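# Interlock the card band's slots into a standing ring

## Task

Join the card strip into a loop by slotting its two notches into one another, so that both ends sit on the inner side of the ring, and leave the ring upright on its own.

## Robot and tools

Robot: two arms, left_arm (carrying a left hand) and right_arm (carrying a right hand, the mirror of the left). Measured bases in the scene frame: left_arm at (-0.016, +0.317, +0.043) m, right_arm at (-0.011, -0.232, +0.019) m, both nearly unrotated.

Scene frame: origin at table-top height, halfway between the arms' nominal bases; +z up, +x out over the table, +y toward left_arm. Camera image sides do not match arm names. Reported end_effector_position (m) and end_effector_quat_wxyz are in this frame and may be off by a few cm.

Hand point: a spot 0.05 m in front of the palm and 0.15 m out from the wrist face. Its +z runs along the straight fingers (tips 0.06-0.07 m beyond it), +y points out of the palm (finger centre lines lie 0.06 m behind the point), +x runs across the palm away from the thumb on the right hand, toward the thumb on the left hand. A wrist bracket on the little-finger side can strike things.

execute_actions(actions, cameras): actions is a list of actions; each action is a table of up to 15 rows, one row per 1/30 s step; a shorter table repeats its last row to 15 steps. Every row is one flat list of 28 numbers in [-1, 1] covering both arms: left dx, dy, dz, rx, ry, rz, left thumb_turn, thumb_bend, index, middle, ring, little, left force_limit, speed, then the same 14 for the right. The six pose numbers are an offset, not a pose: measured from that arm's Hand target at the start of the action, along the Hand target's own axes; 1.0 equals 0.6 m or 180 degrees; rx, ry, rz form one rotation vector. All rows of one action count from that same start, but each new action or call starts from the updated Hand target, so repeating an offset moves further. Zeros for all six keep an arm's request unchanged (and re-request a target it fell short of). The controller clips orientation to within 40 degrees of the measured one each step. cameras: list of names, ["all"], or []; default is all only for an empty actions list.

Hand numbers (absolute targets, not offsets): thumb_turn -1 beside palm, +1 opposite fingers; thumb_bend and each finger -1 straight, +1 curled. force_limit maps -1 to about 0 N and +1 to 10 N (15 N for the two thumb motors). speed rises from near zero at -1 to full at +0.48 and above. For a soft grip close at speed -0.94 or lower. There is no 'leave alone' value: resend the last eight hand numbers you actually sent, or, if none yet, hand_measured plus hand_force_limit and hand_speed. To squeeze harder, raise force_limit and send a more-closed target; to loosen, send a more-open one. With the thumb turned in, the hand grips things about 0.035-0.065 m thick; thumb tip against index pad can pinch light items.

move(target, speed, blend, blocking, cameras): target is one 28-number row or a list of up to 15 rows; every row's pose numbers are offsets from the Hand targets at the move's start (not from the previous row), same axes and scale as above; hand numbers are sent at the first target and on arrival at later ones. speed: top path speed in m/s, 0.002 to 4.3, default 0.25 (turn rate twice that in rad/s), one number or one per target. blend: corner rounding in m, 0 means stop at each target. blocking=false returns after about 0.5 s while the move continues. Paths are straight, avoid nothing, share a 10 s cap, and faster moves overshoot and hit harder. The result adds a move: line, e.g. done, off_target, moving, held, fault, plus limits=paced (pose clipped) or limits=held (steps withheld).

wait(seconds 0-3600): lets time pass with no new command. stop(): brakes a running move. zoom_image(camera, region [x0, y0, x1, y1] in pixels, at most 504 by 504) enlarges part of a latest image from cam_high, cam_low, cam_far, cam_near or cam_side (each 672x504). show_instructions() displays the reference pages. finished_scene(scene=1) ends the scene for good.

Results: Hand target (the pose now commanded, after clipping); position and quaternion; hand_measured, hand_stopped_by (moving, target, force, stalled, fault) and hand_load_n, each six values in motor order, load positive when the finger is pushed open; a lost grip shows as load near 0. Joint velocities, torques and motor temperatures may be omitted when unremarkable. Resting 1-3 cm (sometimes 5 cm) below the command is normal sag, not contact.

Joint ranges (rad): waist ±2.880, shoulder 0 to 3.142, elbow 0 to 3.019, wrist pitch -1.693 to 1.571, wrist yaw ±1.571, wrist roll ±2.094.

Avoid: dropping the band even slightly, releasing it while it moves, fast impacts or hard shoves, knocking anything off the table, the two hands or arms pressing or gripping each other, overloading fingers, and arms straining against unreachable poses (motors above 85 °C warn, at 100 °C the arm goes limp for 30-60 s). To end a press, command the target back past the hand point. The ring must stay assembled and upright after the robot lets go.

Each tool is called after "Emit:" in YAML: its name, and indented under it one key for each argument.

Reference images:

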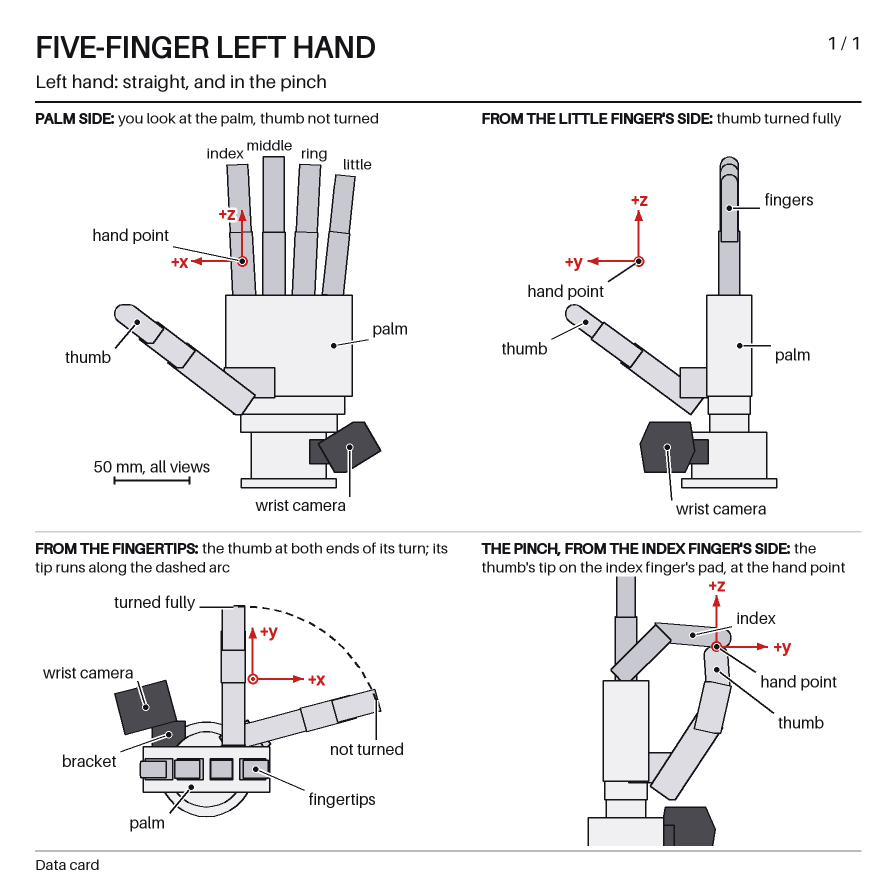

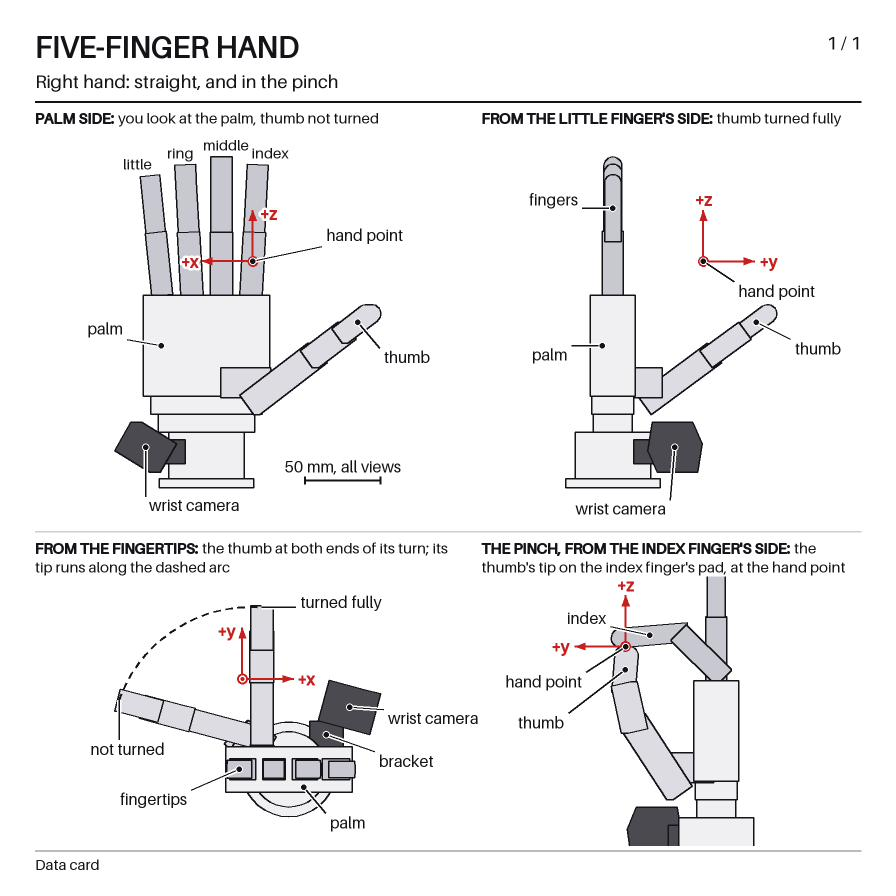

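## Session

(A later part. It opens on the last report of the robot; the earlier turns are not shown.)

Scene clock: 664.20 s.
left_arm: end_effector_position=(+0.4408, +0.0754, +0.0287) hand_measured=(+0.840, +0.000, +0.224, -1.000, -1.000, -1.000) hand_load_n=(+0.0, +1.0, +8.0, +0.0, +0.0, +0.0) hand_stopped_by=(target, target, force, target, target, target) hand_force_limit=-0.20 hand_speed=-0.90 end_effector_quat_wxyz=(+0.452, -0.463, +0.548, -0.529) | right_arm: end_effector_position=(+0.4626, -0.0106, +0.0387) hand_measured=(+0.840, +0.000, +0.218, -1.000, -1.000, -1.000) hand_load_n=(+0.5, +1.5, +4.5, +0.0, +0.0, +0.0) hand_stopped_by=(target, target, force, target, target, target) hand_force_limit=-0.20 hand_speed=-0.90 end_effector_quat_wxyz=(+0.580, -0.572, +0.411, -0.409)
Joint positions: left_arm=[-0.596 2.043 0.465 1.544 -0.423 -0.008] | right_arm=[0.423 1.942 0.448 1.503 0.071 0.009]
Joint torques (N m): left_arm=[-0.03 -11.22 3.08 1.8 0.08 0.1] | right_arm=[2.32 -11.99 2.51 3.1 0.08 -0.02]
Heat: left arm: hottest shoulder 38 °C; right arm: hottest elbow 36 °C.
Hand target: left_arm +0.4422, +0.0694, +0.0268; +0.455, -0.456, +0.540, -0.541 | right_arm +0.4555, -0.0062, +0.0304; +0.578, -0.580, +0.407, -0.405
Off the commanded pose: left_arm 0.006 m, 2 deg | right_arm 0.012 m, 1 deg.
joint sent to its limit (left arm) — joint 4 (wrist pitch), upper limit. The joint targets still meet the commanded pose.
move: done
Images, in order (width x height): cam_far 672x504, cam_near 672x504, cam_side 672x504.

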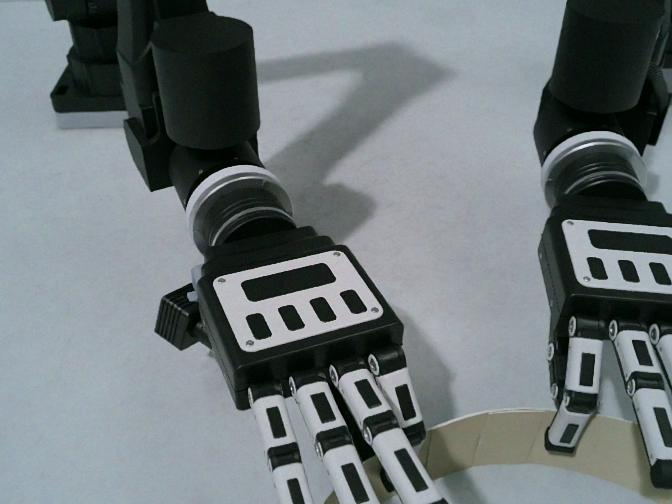

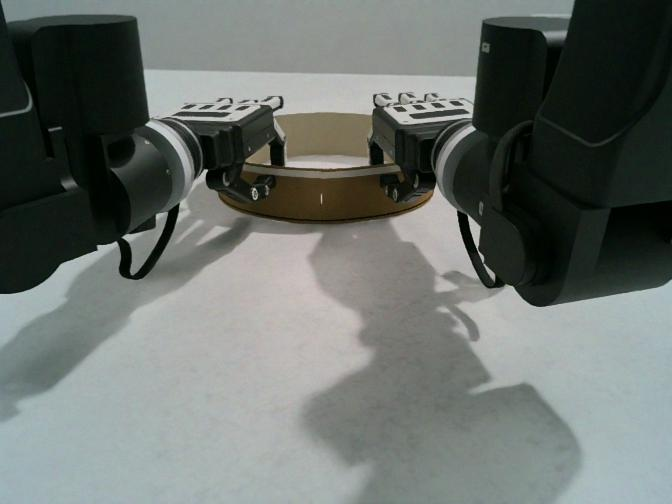

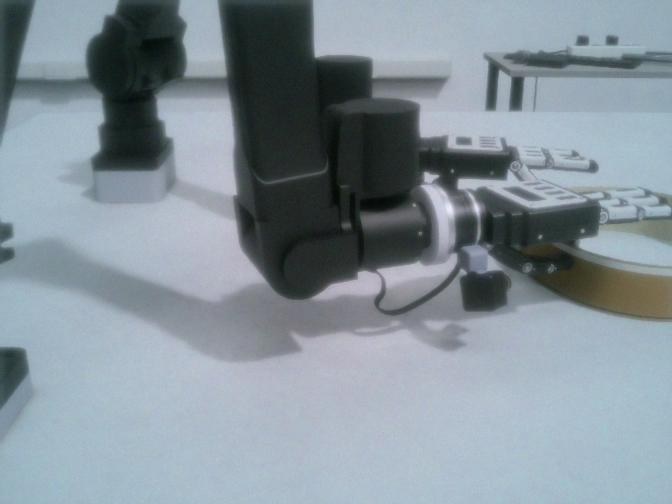

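Emit:
zoom_image:
  camera: "cam_side"
  region: [500, 220, 672, 350]

Emit:
zoom_image:
  camera: "cam_near"
  region: [200, 180, 320, 240]

Emit:
zoom_image:
  camera: "cam_near"
  region: [320, 180, 440, 240]

Scaled by 2.930 from the camera's image (finer frame: 960x720).

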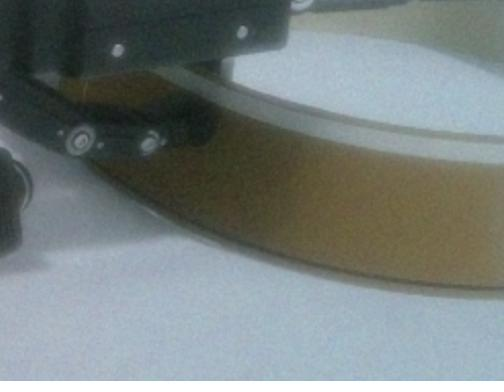

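Scaled by 4.200 from the camera's image (finer frame: 960x720).

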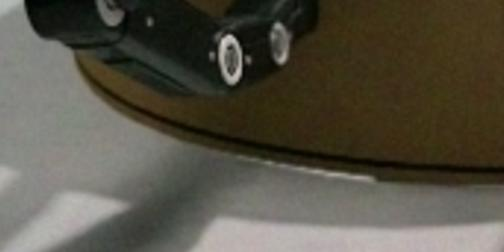

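Scaled by 4.200 from the camera's image (finer frame: 960x720).

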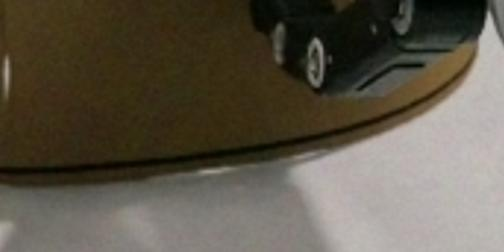

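Emit:
move:
  target: [0,0,0,0,0,0,0.84,0,0.12,-1,-1,-1,-0.2,-0.95,0,0,0,0,0,0,0.84,0,0.12,-1,-1,-1,-0.2,-0.95]
  speed: 0.03
  cameras: ["cam_near","cam_far","cam_side"]

Emit:
zoom_image:
  camera: "cam_near"
  region: [200, 130, 440, 240]

Emit:
zoom_image:
  camera: "cam_far"
  region: [420, 390, 620, 500]

Scene clock: 685.00 s.
left_arm: end_effector_position=(+0.4403, +0.0757, +0.0266) hand_measured=(+0.840, +0.000, +0.120, -1.000, -1.000, -1.000) hand_load_n=(+0.0, +0.0, +0.0, +0.0, +0.0, +0.0) hand_stopped_by=(target, target, target, target, target, target) hand_force_limit=-0.20 hand_speed=-0.95 end_effector_quat_wxyz=(+0.452, -0.464, +0.550, -0.527) | right_arm: end_effector_position=(+0.4626, -0.0106, +0.0387) hand_measured=(+0.840, +0.000, +0.120, -1.000, -1.000, -1.000) hand_load_n=(+0.0, +0.0, +0.0, +0.0, +0.0, +0.0) hand_stopped_by=(target, target, target, target, target, target) hand_force_limit=-0.20 hand_speed=-0.95 end_effector_quat_wxyz=(+0.580, -0.572, +0.411, -0.409)
Joint positions: left_arm=[-0.596 2.047 0.465 1.544 -0.423 -0.008] | right_arm=[0.423 1.942 0.448 1.503 0.071 0.009]
Joint torques (N m): left_arm=[-0.09 -11.87 3.06 1.77 0.08 0.1] | right_arm=[2.49 -12.22 2.47 3.18 0.09 -0.02]
Heat: left arm: hottest shoulder 38 °C; right arm: hottest elbow 36 °C.
Hand target: left_arm +0.4422, +0.0694, +0.0267; +0.455, -0.456, +0.541, -0.541 | right_arm +0.4555, -0.0062, +0.0304; +0.578, -0.580, +0.407, -0.405
Off the commanded pose: left_arm 0.007 m, 2 deg | right_arm 0.012 m, 1 deg.
joint sent to its limit (left arm) — joint 4 (wrist pitch), upper limit. The joint targets still meet the commanded pose.
move: done
Images, in order (width x height): cam_far 672x504, cam_near 672x504, cam_side 672x504.

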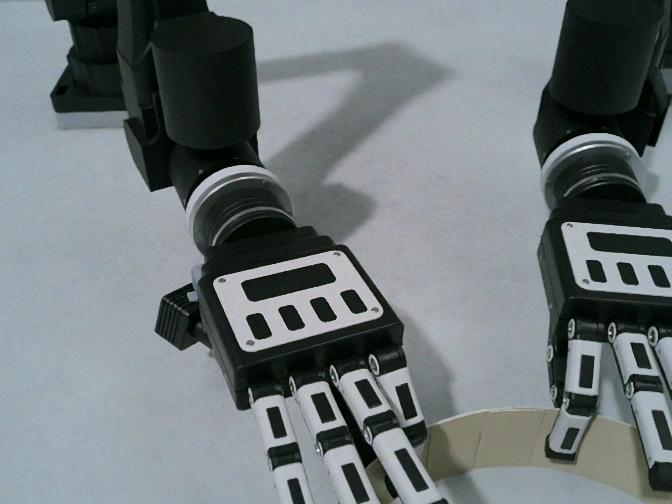

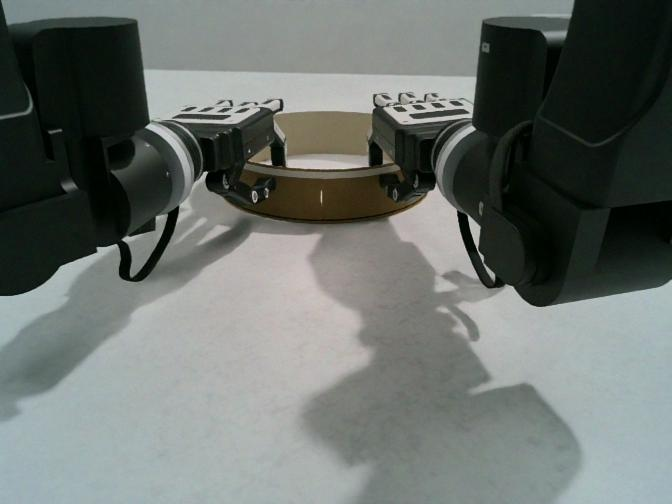

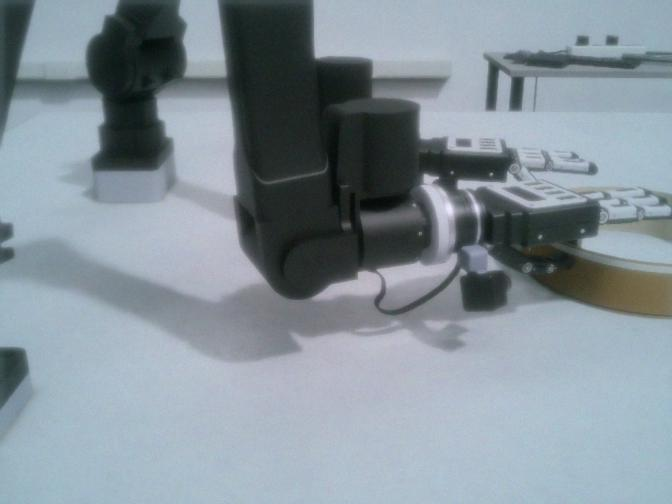

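Scaled by 2.100 from the camera's image (finer frame: 960x720).

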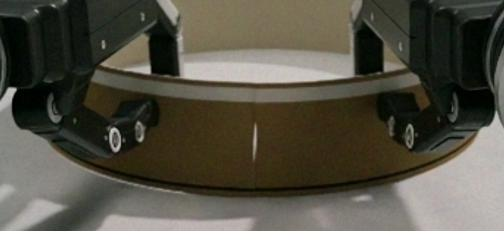

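Scaled by 2.520 from the camera's image (finer frame: 960x720).

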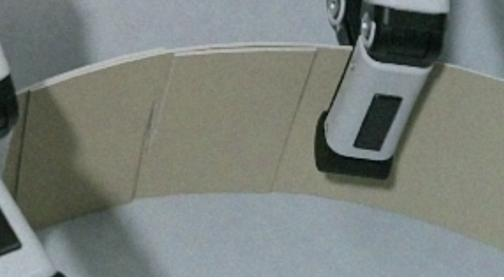

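Emit:
move:
  target: [0,0,0,0,0,0,0.84,0,-0.4,-1,-1,-1,-0.2,-0.7,0,0,0,0,0,0,0.84,0,-0.4,-1,-1,-1,-0.2,-0.7]
  speed: 0.03
  cameras: ["cam_near","cam_far"]

Emit:
zoom_image:
  camera: "cam_near"
  region: [200, 130, 440, 240]

Scene clock: 694.13 s.
left_arm: end_effector_position=(+0.4403, +0.0757, +0.0266) hand_measured=(+0.840, +0.000, -0.400, -1.000, -1.000, -1.000) hand_load_n=(+0.0, +0.0, +0.0, +0.0, +0.0, +0.0) hand_stopped_by=(target, target, target, target, target, target) hand_force_limit=-0.20 hand_speed=-0.70 end_effector_quat_wxyz=(+0.452, -0.464, +0.550, -0.527) | right_arm: end_effector_position=(+0.4626, -0.0106, +0.0387) hand_measured=(+0.840, +0.000, -0.400, -1.000, -1.000, -1.000) hand_load_n=(+0.0, +0.0, +0.0, +0.0, +0.0, +0.0) hand_stopped_by=(target, target, target, target, target, target) hand_force_limit=-0.20 hand_speed=-0.70 end_effector_quat_wxyz=(+0.580, -0.572, +0.411, -0.409)
Joint positions: left_arm=[-0.596 2.047 0.465 1.544 -0.423 -0.008] | right_arm=[0.423 1.942 0.448 1.503 0.071 0.009]
Joint torques (N m): left_arm=[0.03 -11.75 3.06 1.78 0.08 0.11] | right_arm=[2.14 -12.28 2.44 3.19 0.08 -0.02]
Heat: left arm: hottest shoulder 38 °C; right arm: hottest elbow 36 °C.
Hand target: left_arm +0.4422, +0.0694, +0.0267; +0.455, -0.456, +0.541, -0.541 | right_arm +0.4555, -0.0062, +0.0304; +0.578, -0.580, +0.407, -0.405
Off the commanded pose: left_arm 0.007 m, 2 deg | right_arm 0.012 m, 1 deg.
joint sent to its limit (left arm) — joint 4 (wrist pitch), upper limit. The joint targets still meet the commanded pose.
move: done
Images, in order (width x height): cam_far 672x504, cam_near 672x504.

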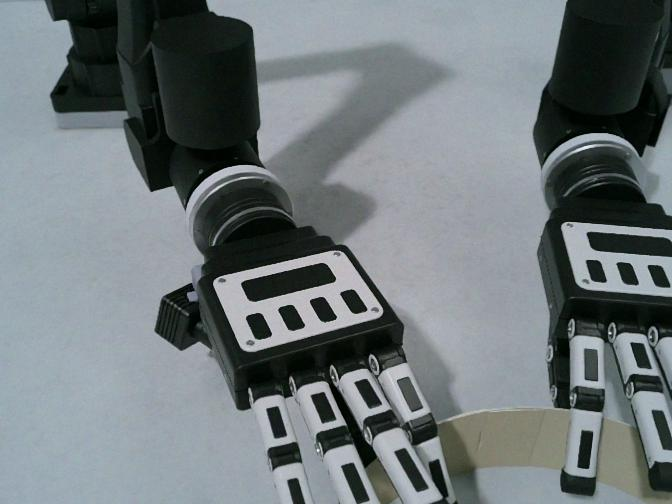

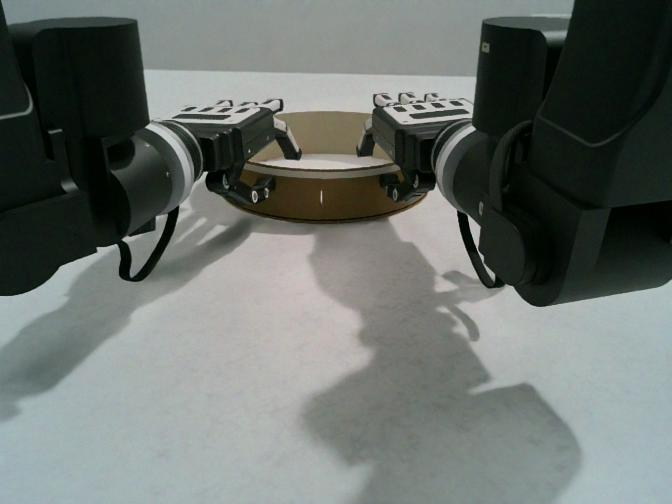

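Scaled by 2.100 from the camera's image (finer frame: 960x720).

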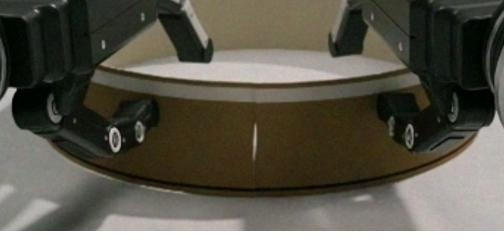

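Emit:
move:
  target: [0,0,-0.025,0,0,0,0.84,0,-0.4,-1,-1,-1,-0.2,-0.7,0,0,-0.02,0,0,0,0.84,0,-0.4,-1,-1,-1,-0.2,-0.7]
  speed: 0.04
  cameras: ["cam_near","cam_far"]

Emit:
zoom_image:
  camera: "cam_near"
  region: [180, 110, 460, 240]

Scene clock: 699.40 s.
left_arm: end_effector_position=(+0.4290, +0.0759, +0.0214) hand_measured=(+0.840, +0.000, -0.400, -1.000, -1.000, -1.000) hand_load_n=(+0.0, +0.0, +0.0, +0.0, +0.0, -0.5) hand_stopped_by=(target, target, target, target, target, target) hand_force_limit=-0.20 hand_speed=-0.70 end_effector_quat_wxyz=(+0.450, -0.465, +0.557, -0.520) | right_arm: end_effector_position=(+0.4512, -0.0142, +0.0374) hand_measured=(+0.840, +0.000, -0.400, -1.000, -1.000, -1.000) hand_load_n=(+0.0, +0.0, +0.0, +0.0, +0.0, +0.0) hand_stopped_by=(target, target, target, target, target, target) hand_force_limit=-0.20 hand_speed=-0.70 end_effector_quat_wxyz=(+0.580, -0.573, +0.411, -0.408)
Joint positions: left_arm=[-0.615 2.047 0.444 1.544 -0.44 -0.008] | right_arm=[0.425 1.942 0.417 1.532 0.071 0.009]
Joint torques (N m): left_arm=[0.03 -12.92 1.68 1.78 -0.02 0.04] | right_arm=[2.32 -11.81 2.06 3.02 0.21 -0.01]
Heat: left arm: hottest shoulder 38 °C; right arm: hottest elbow 36 °C.
Hand target: left_arm +0.4274, +0.0720, +0.0267; +0.455, -0.456, +0.540, -0.541 | right_arm +0.4443, -0.0102, +0.0305; +0.579, -0.579, +0.406, -0.405
Off the commanded pose: left_arm 0.007 m, 3 deg | right_arm 0.011 m, 1 deg.
joint sent to its limit (left arm) — joint 4 (wrist pitch), upper limit. The joint targets still meet the commanded pose.
move: off_target (left_arm, right_arm)
Images, in order (width x height): cam_far 672x504, cam_near 672x504.

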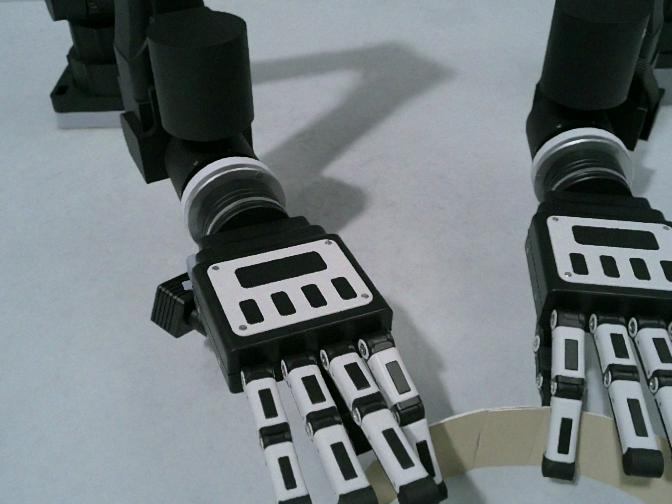

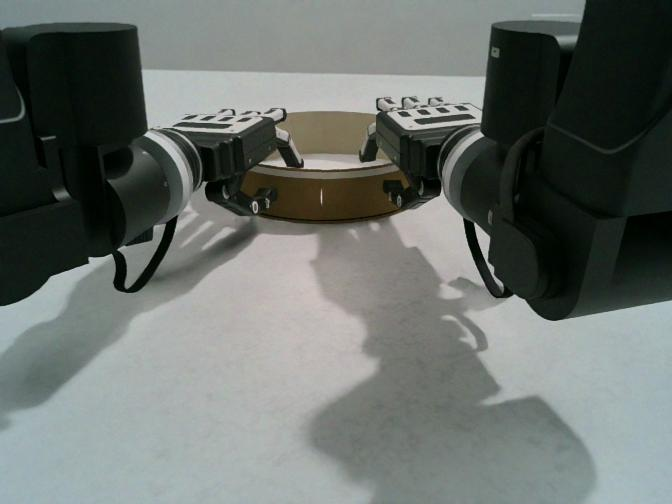

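Scaled by 1.800 from the camera's image (finer frame: 960x720).

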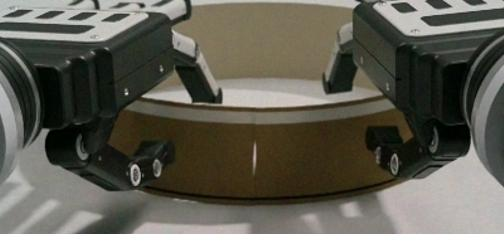

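Emit:
move:
  target:
    - [0,-0.08,0,0,0,0,0.84,0,-0.4,-1,-1,-1,-0.2,-0.7,0,-0.08,0,0,0,0,0.84,0,-0.4,-1,-1,-1,-0.2,-0.7]
    - [0,-0.3,-0.05,0,0,0,0.84,0,-0.4,-1,-1,-1,-0.2,-0.7,0,-0.3,-0.05,0,0,0,0.84,0,-0.4,-1,-1,-1,-0.2,-0.7]
  speed: [0.06,0.12]
  cameras: ["all"]

Emit:
zoom_image:
  camera: "cam_near"
  region: [180, 90, 460, 250]

Scene clock: 708.13 s.
left_arm: end_effector_position=(+0.3942, +0.0844, +0.1947) hand_measured=(+0.840, +0.000, -0.400, -1.000, -1.000, -1.000) hand_load_n=(+0.0, +0.0, +0.0, +0.0, +0.0, +0.0) hand_stopped_by=(target, target, target, target, target, target) hand_force_limit=-0.20 hand_speed=-0.70 end_effector_quat_wxyz=(+0.454, -0.461, +0.545, -0.534) | right_arm: end_effector_position=(+0.4108, -0.0294, +0.1976) hand_measured=(+0.840, +0.000, -0.400, -1.000, -1.000, -1.000) hand_load_n=(+0.0, +0.5, +0.0, +0.0, +0.0, -0.5) hand_stopped_by=(target, target, target, target, target, target) hand_force_limit=-0.20 hand_speed=-0.70 end_effector_quat_wxyz=(+0.572, -0.581, +0.416, -0.403)
Joint positions: left_arm=[-0.659 1.24 0.364 0.854 -0.483 -0.007] | right_arm=[0.433 1.111 0.378 0.713 0.078 0.009]
Joint torques (N m): left_arm=[-0.03 -7.36 8.9 0.94 0 0.17] | right_arm=[2.49 -6.42 12.27 1.94 0.22 -0.03]
Heat: left arm: hottest shoulder 38 °C; right arm: hottest elbow 36 °C.
Hand target: left_arm +0.3979, +0.0773, +0.2068; +0.455, -0.456, +0.540, -0.541 | right_arm +0.4165, -0.0205, +0.2105; +0.578, -0.579, +0.407, -0.405
Off the commanded pose: left_arm 0.014 m, 1 deg | right_arm 0.017 m, 1 deg.
move: off_target (left_arm, right_arm)

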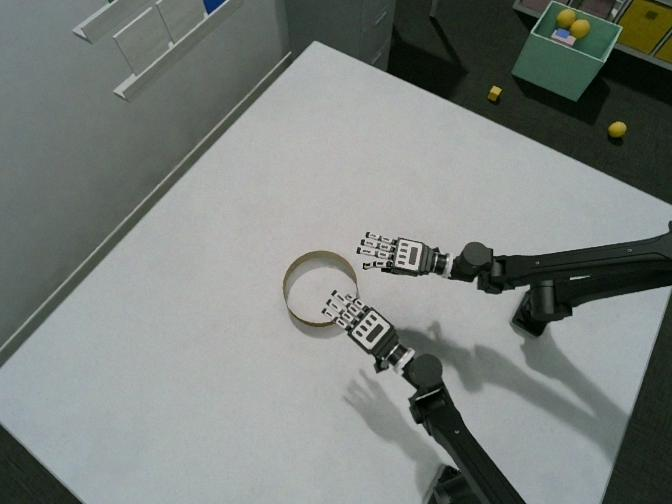

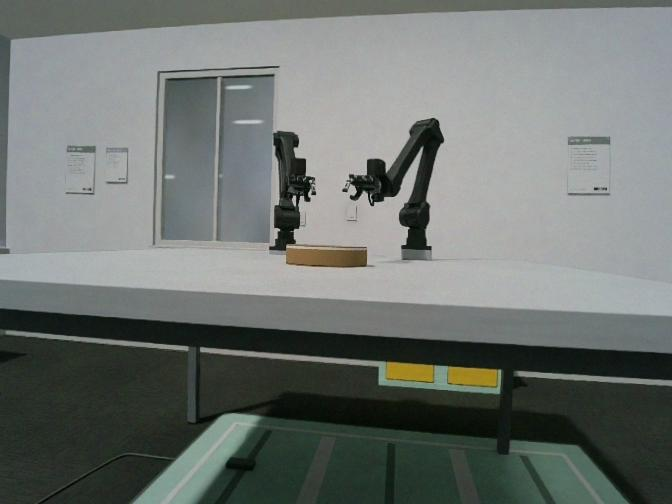

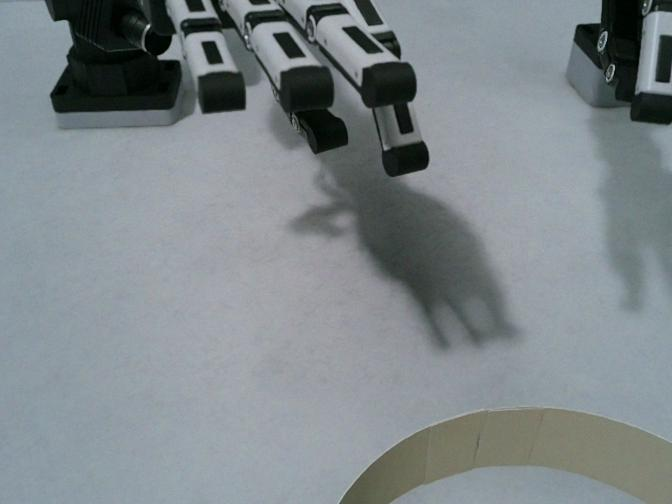

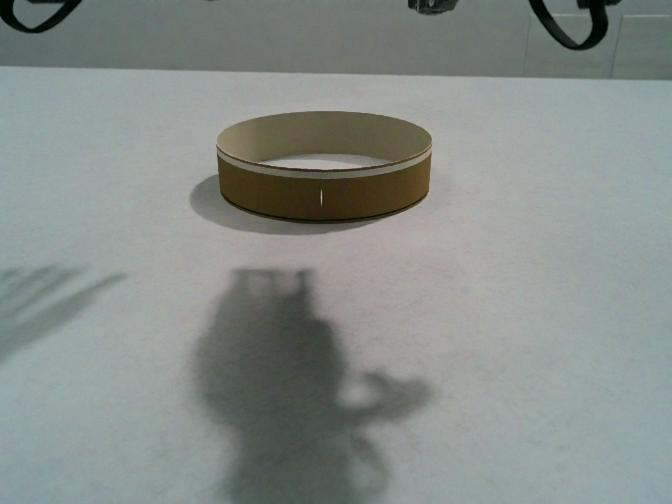

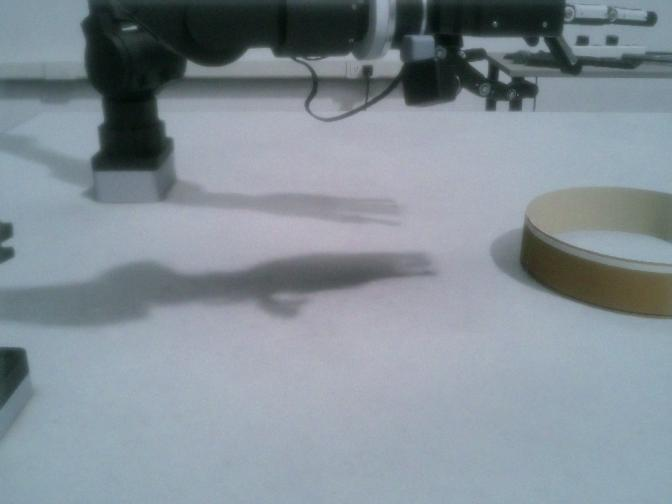

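Scaled by 1.800 from the camera's image (finer frame: 960x720).

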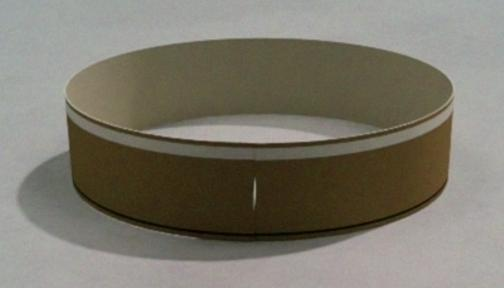

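The band is hooked at both slots and standing flush, so I'll check both sides up close.

Emit:
zoom_image:
  camera: "cam_far"
  region: [400, 390, 580, 500]

Emit:
zoom_image:
  camera: "cam_near"
  region: [270, 150, 370, 230]

Scaled by 2.800 from the camera's image (finer frame: 960x720).

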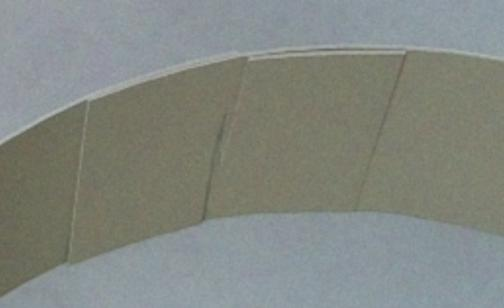

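Scaled by 5.040 from the camera's image (finer frame: 960x720).

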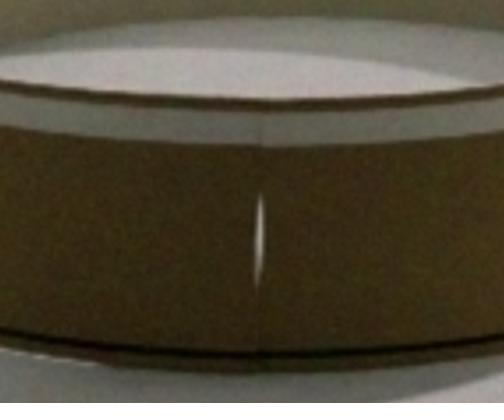

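Emit:
finished_scene:

The scene is finished: the task was done.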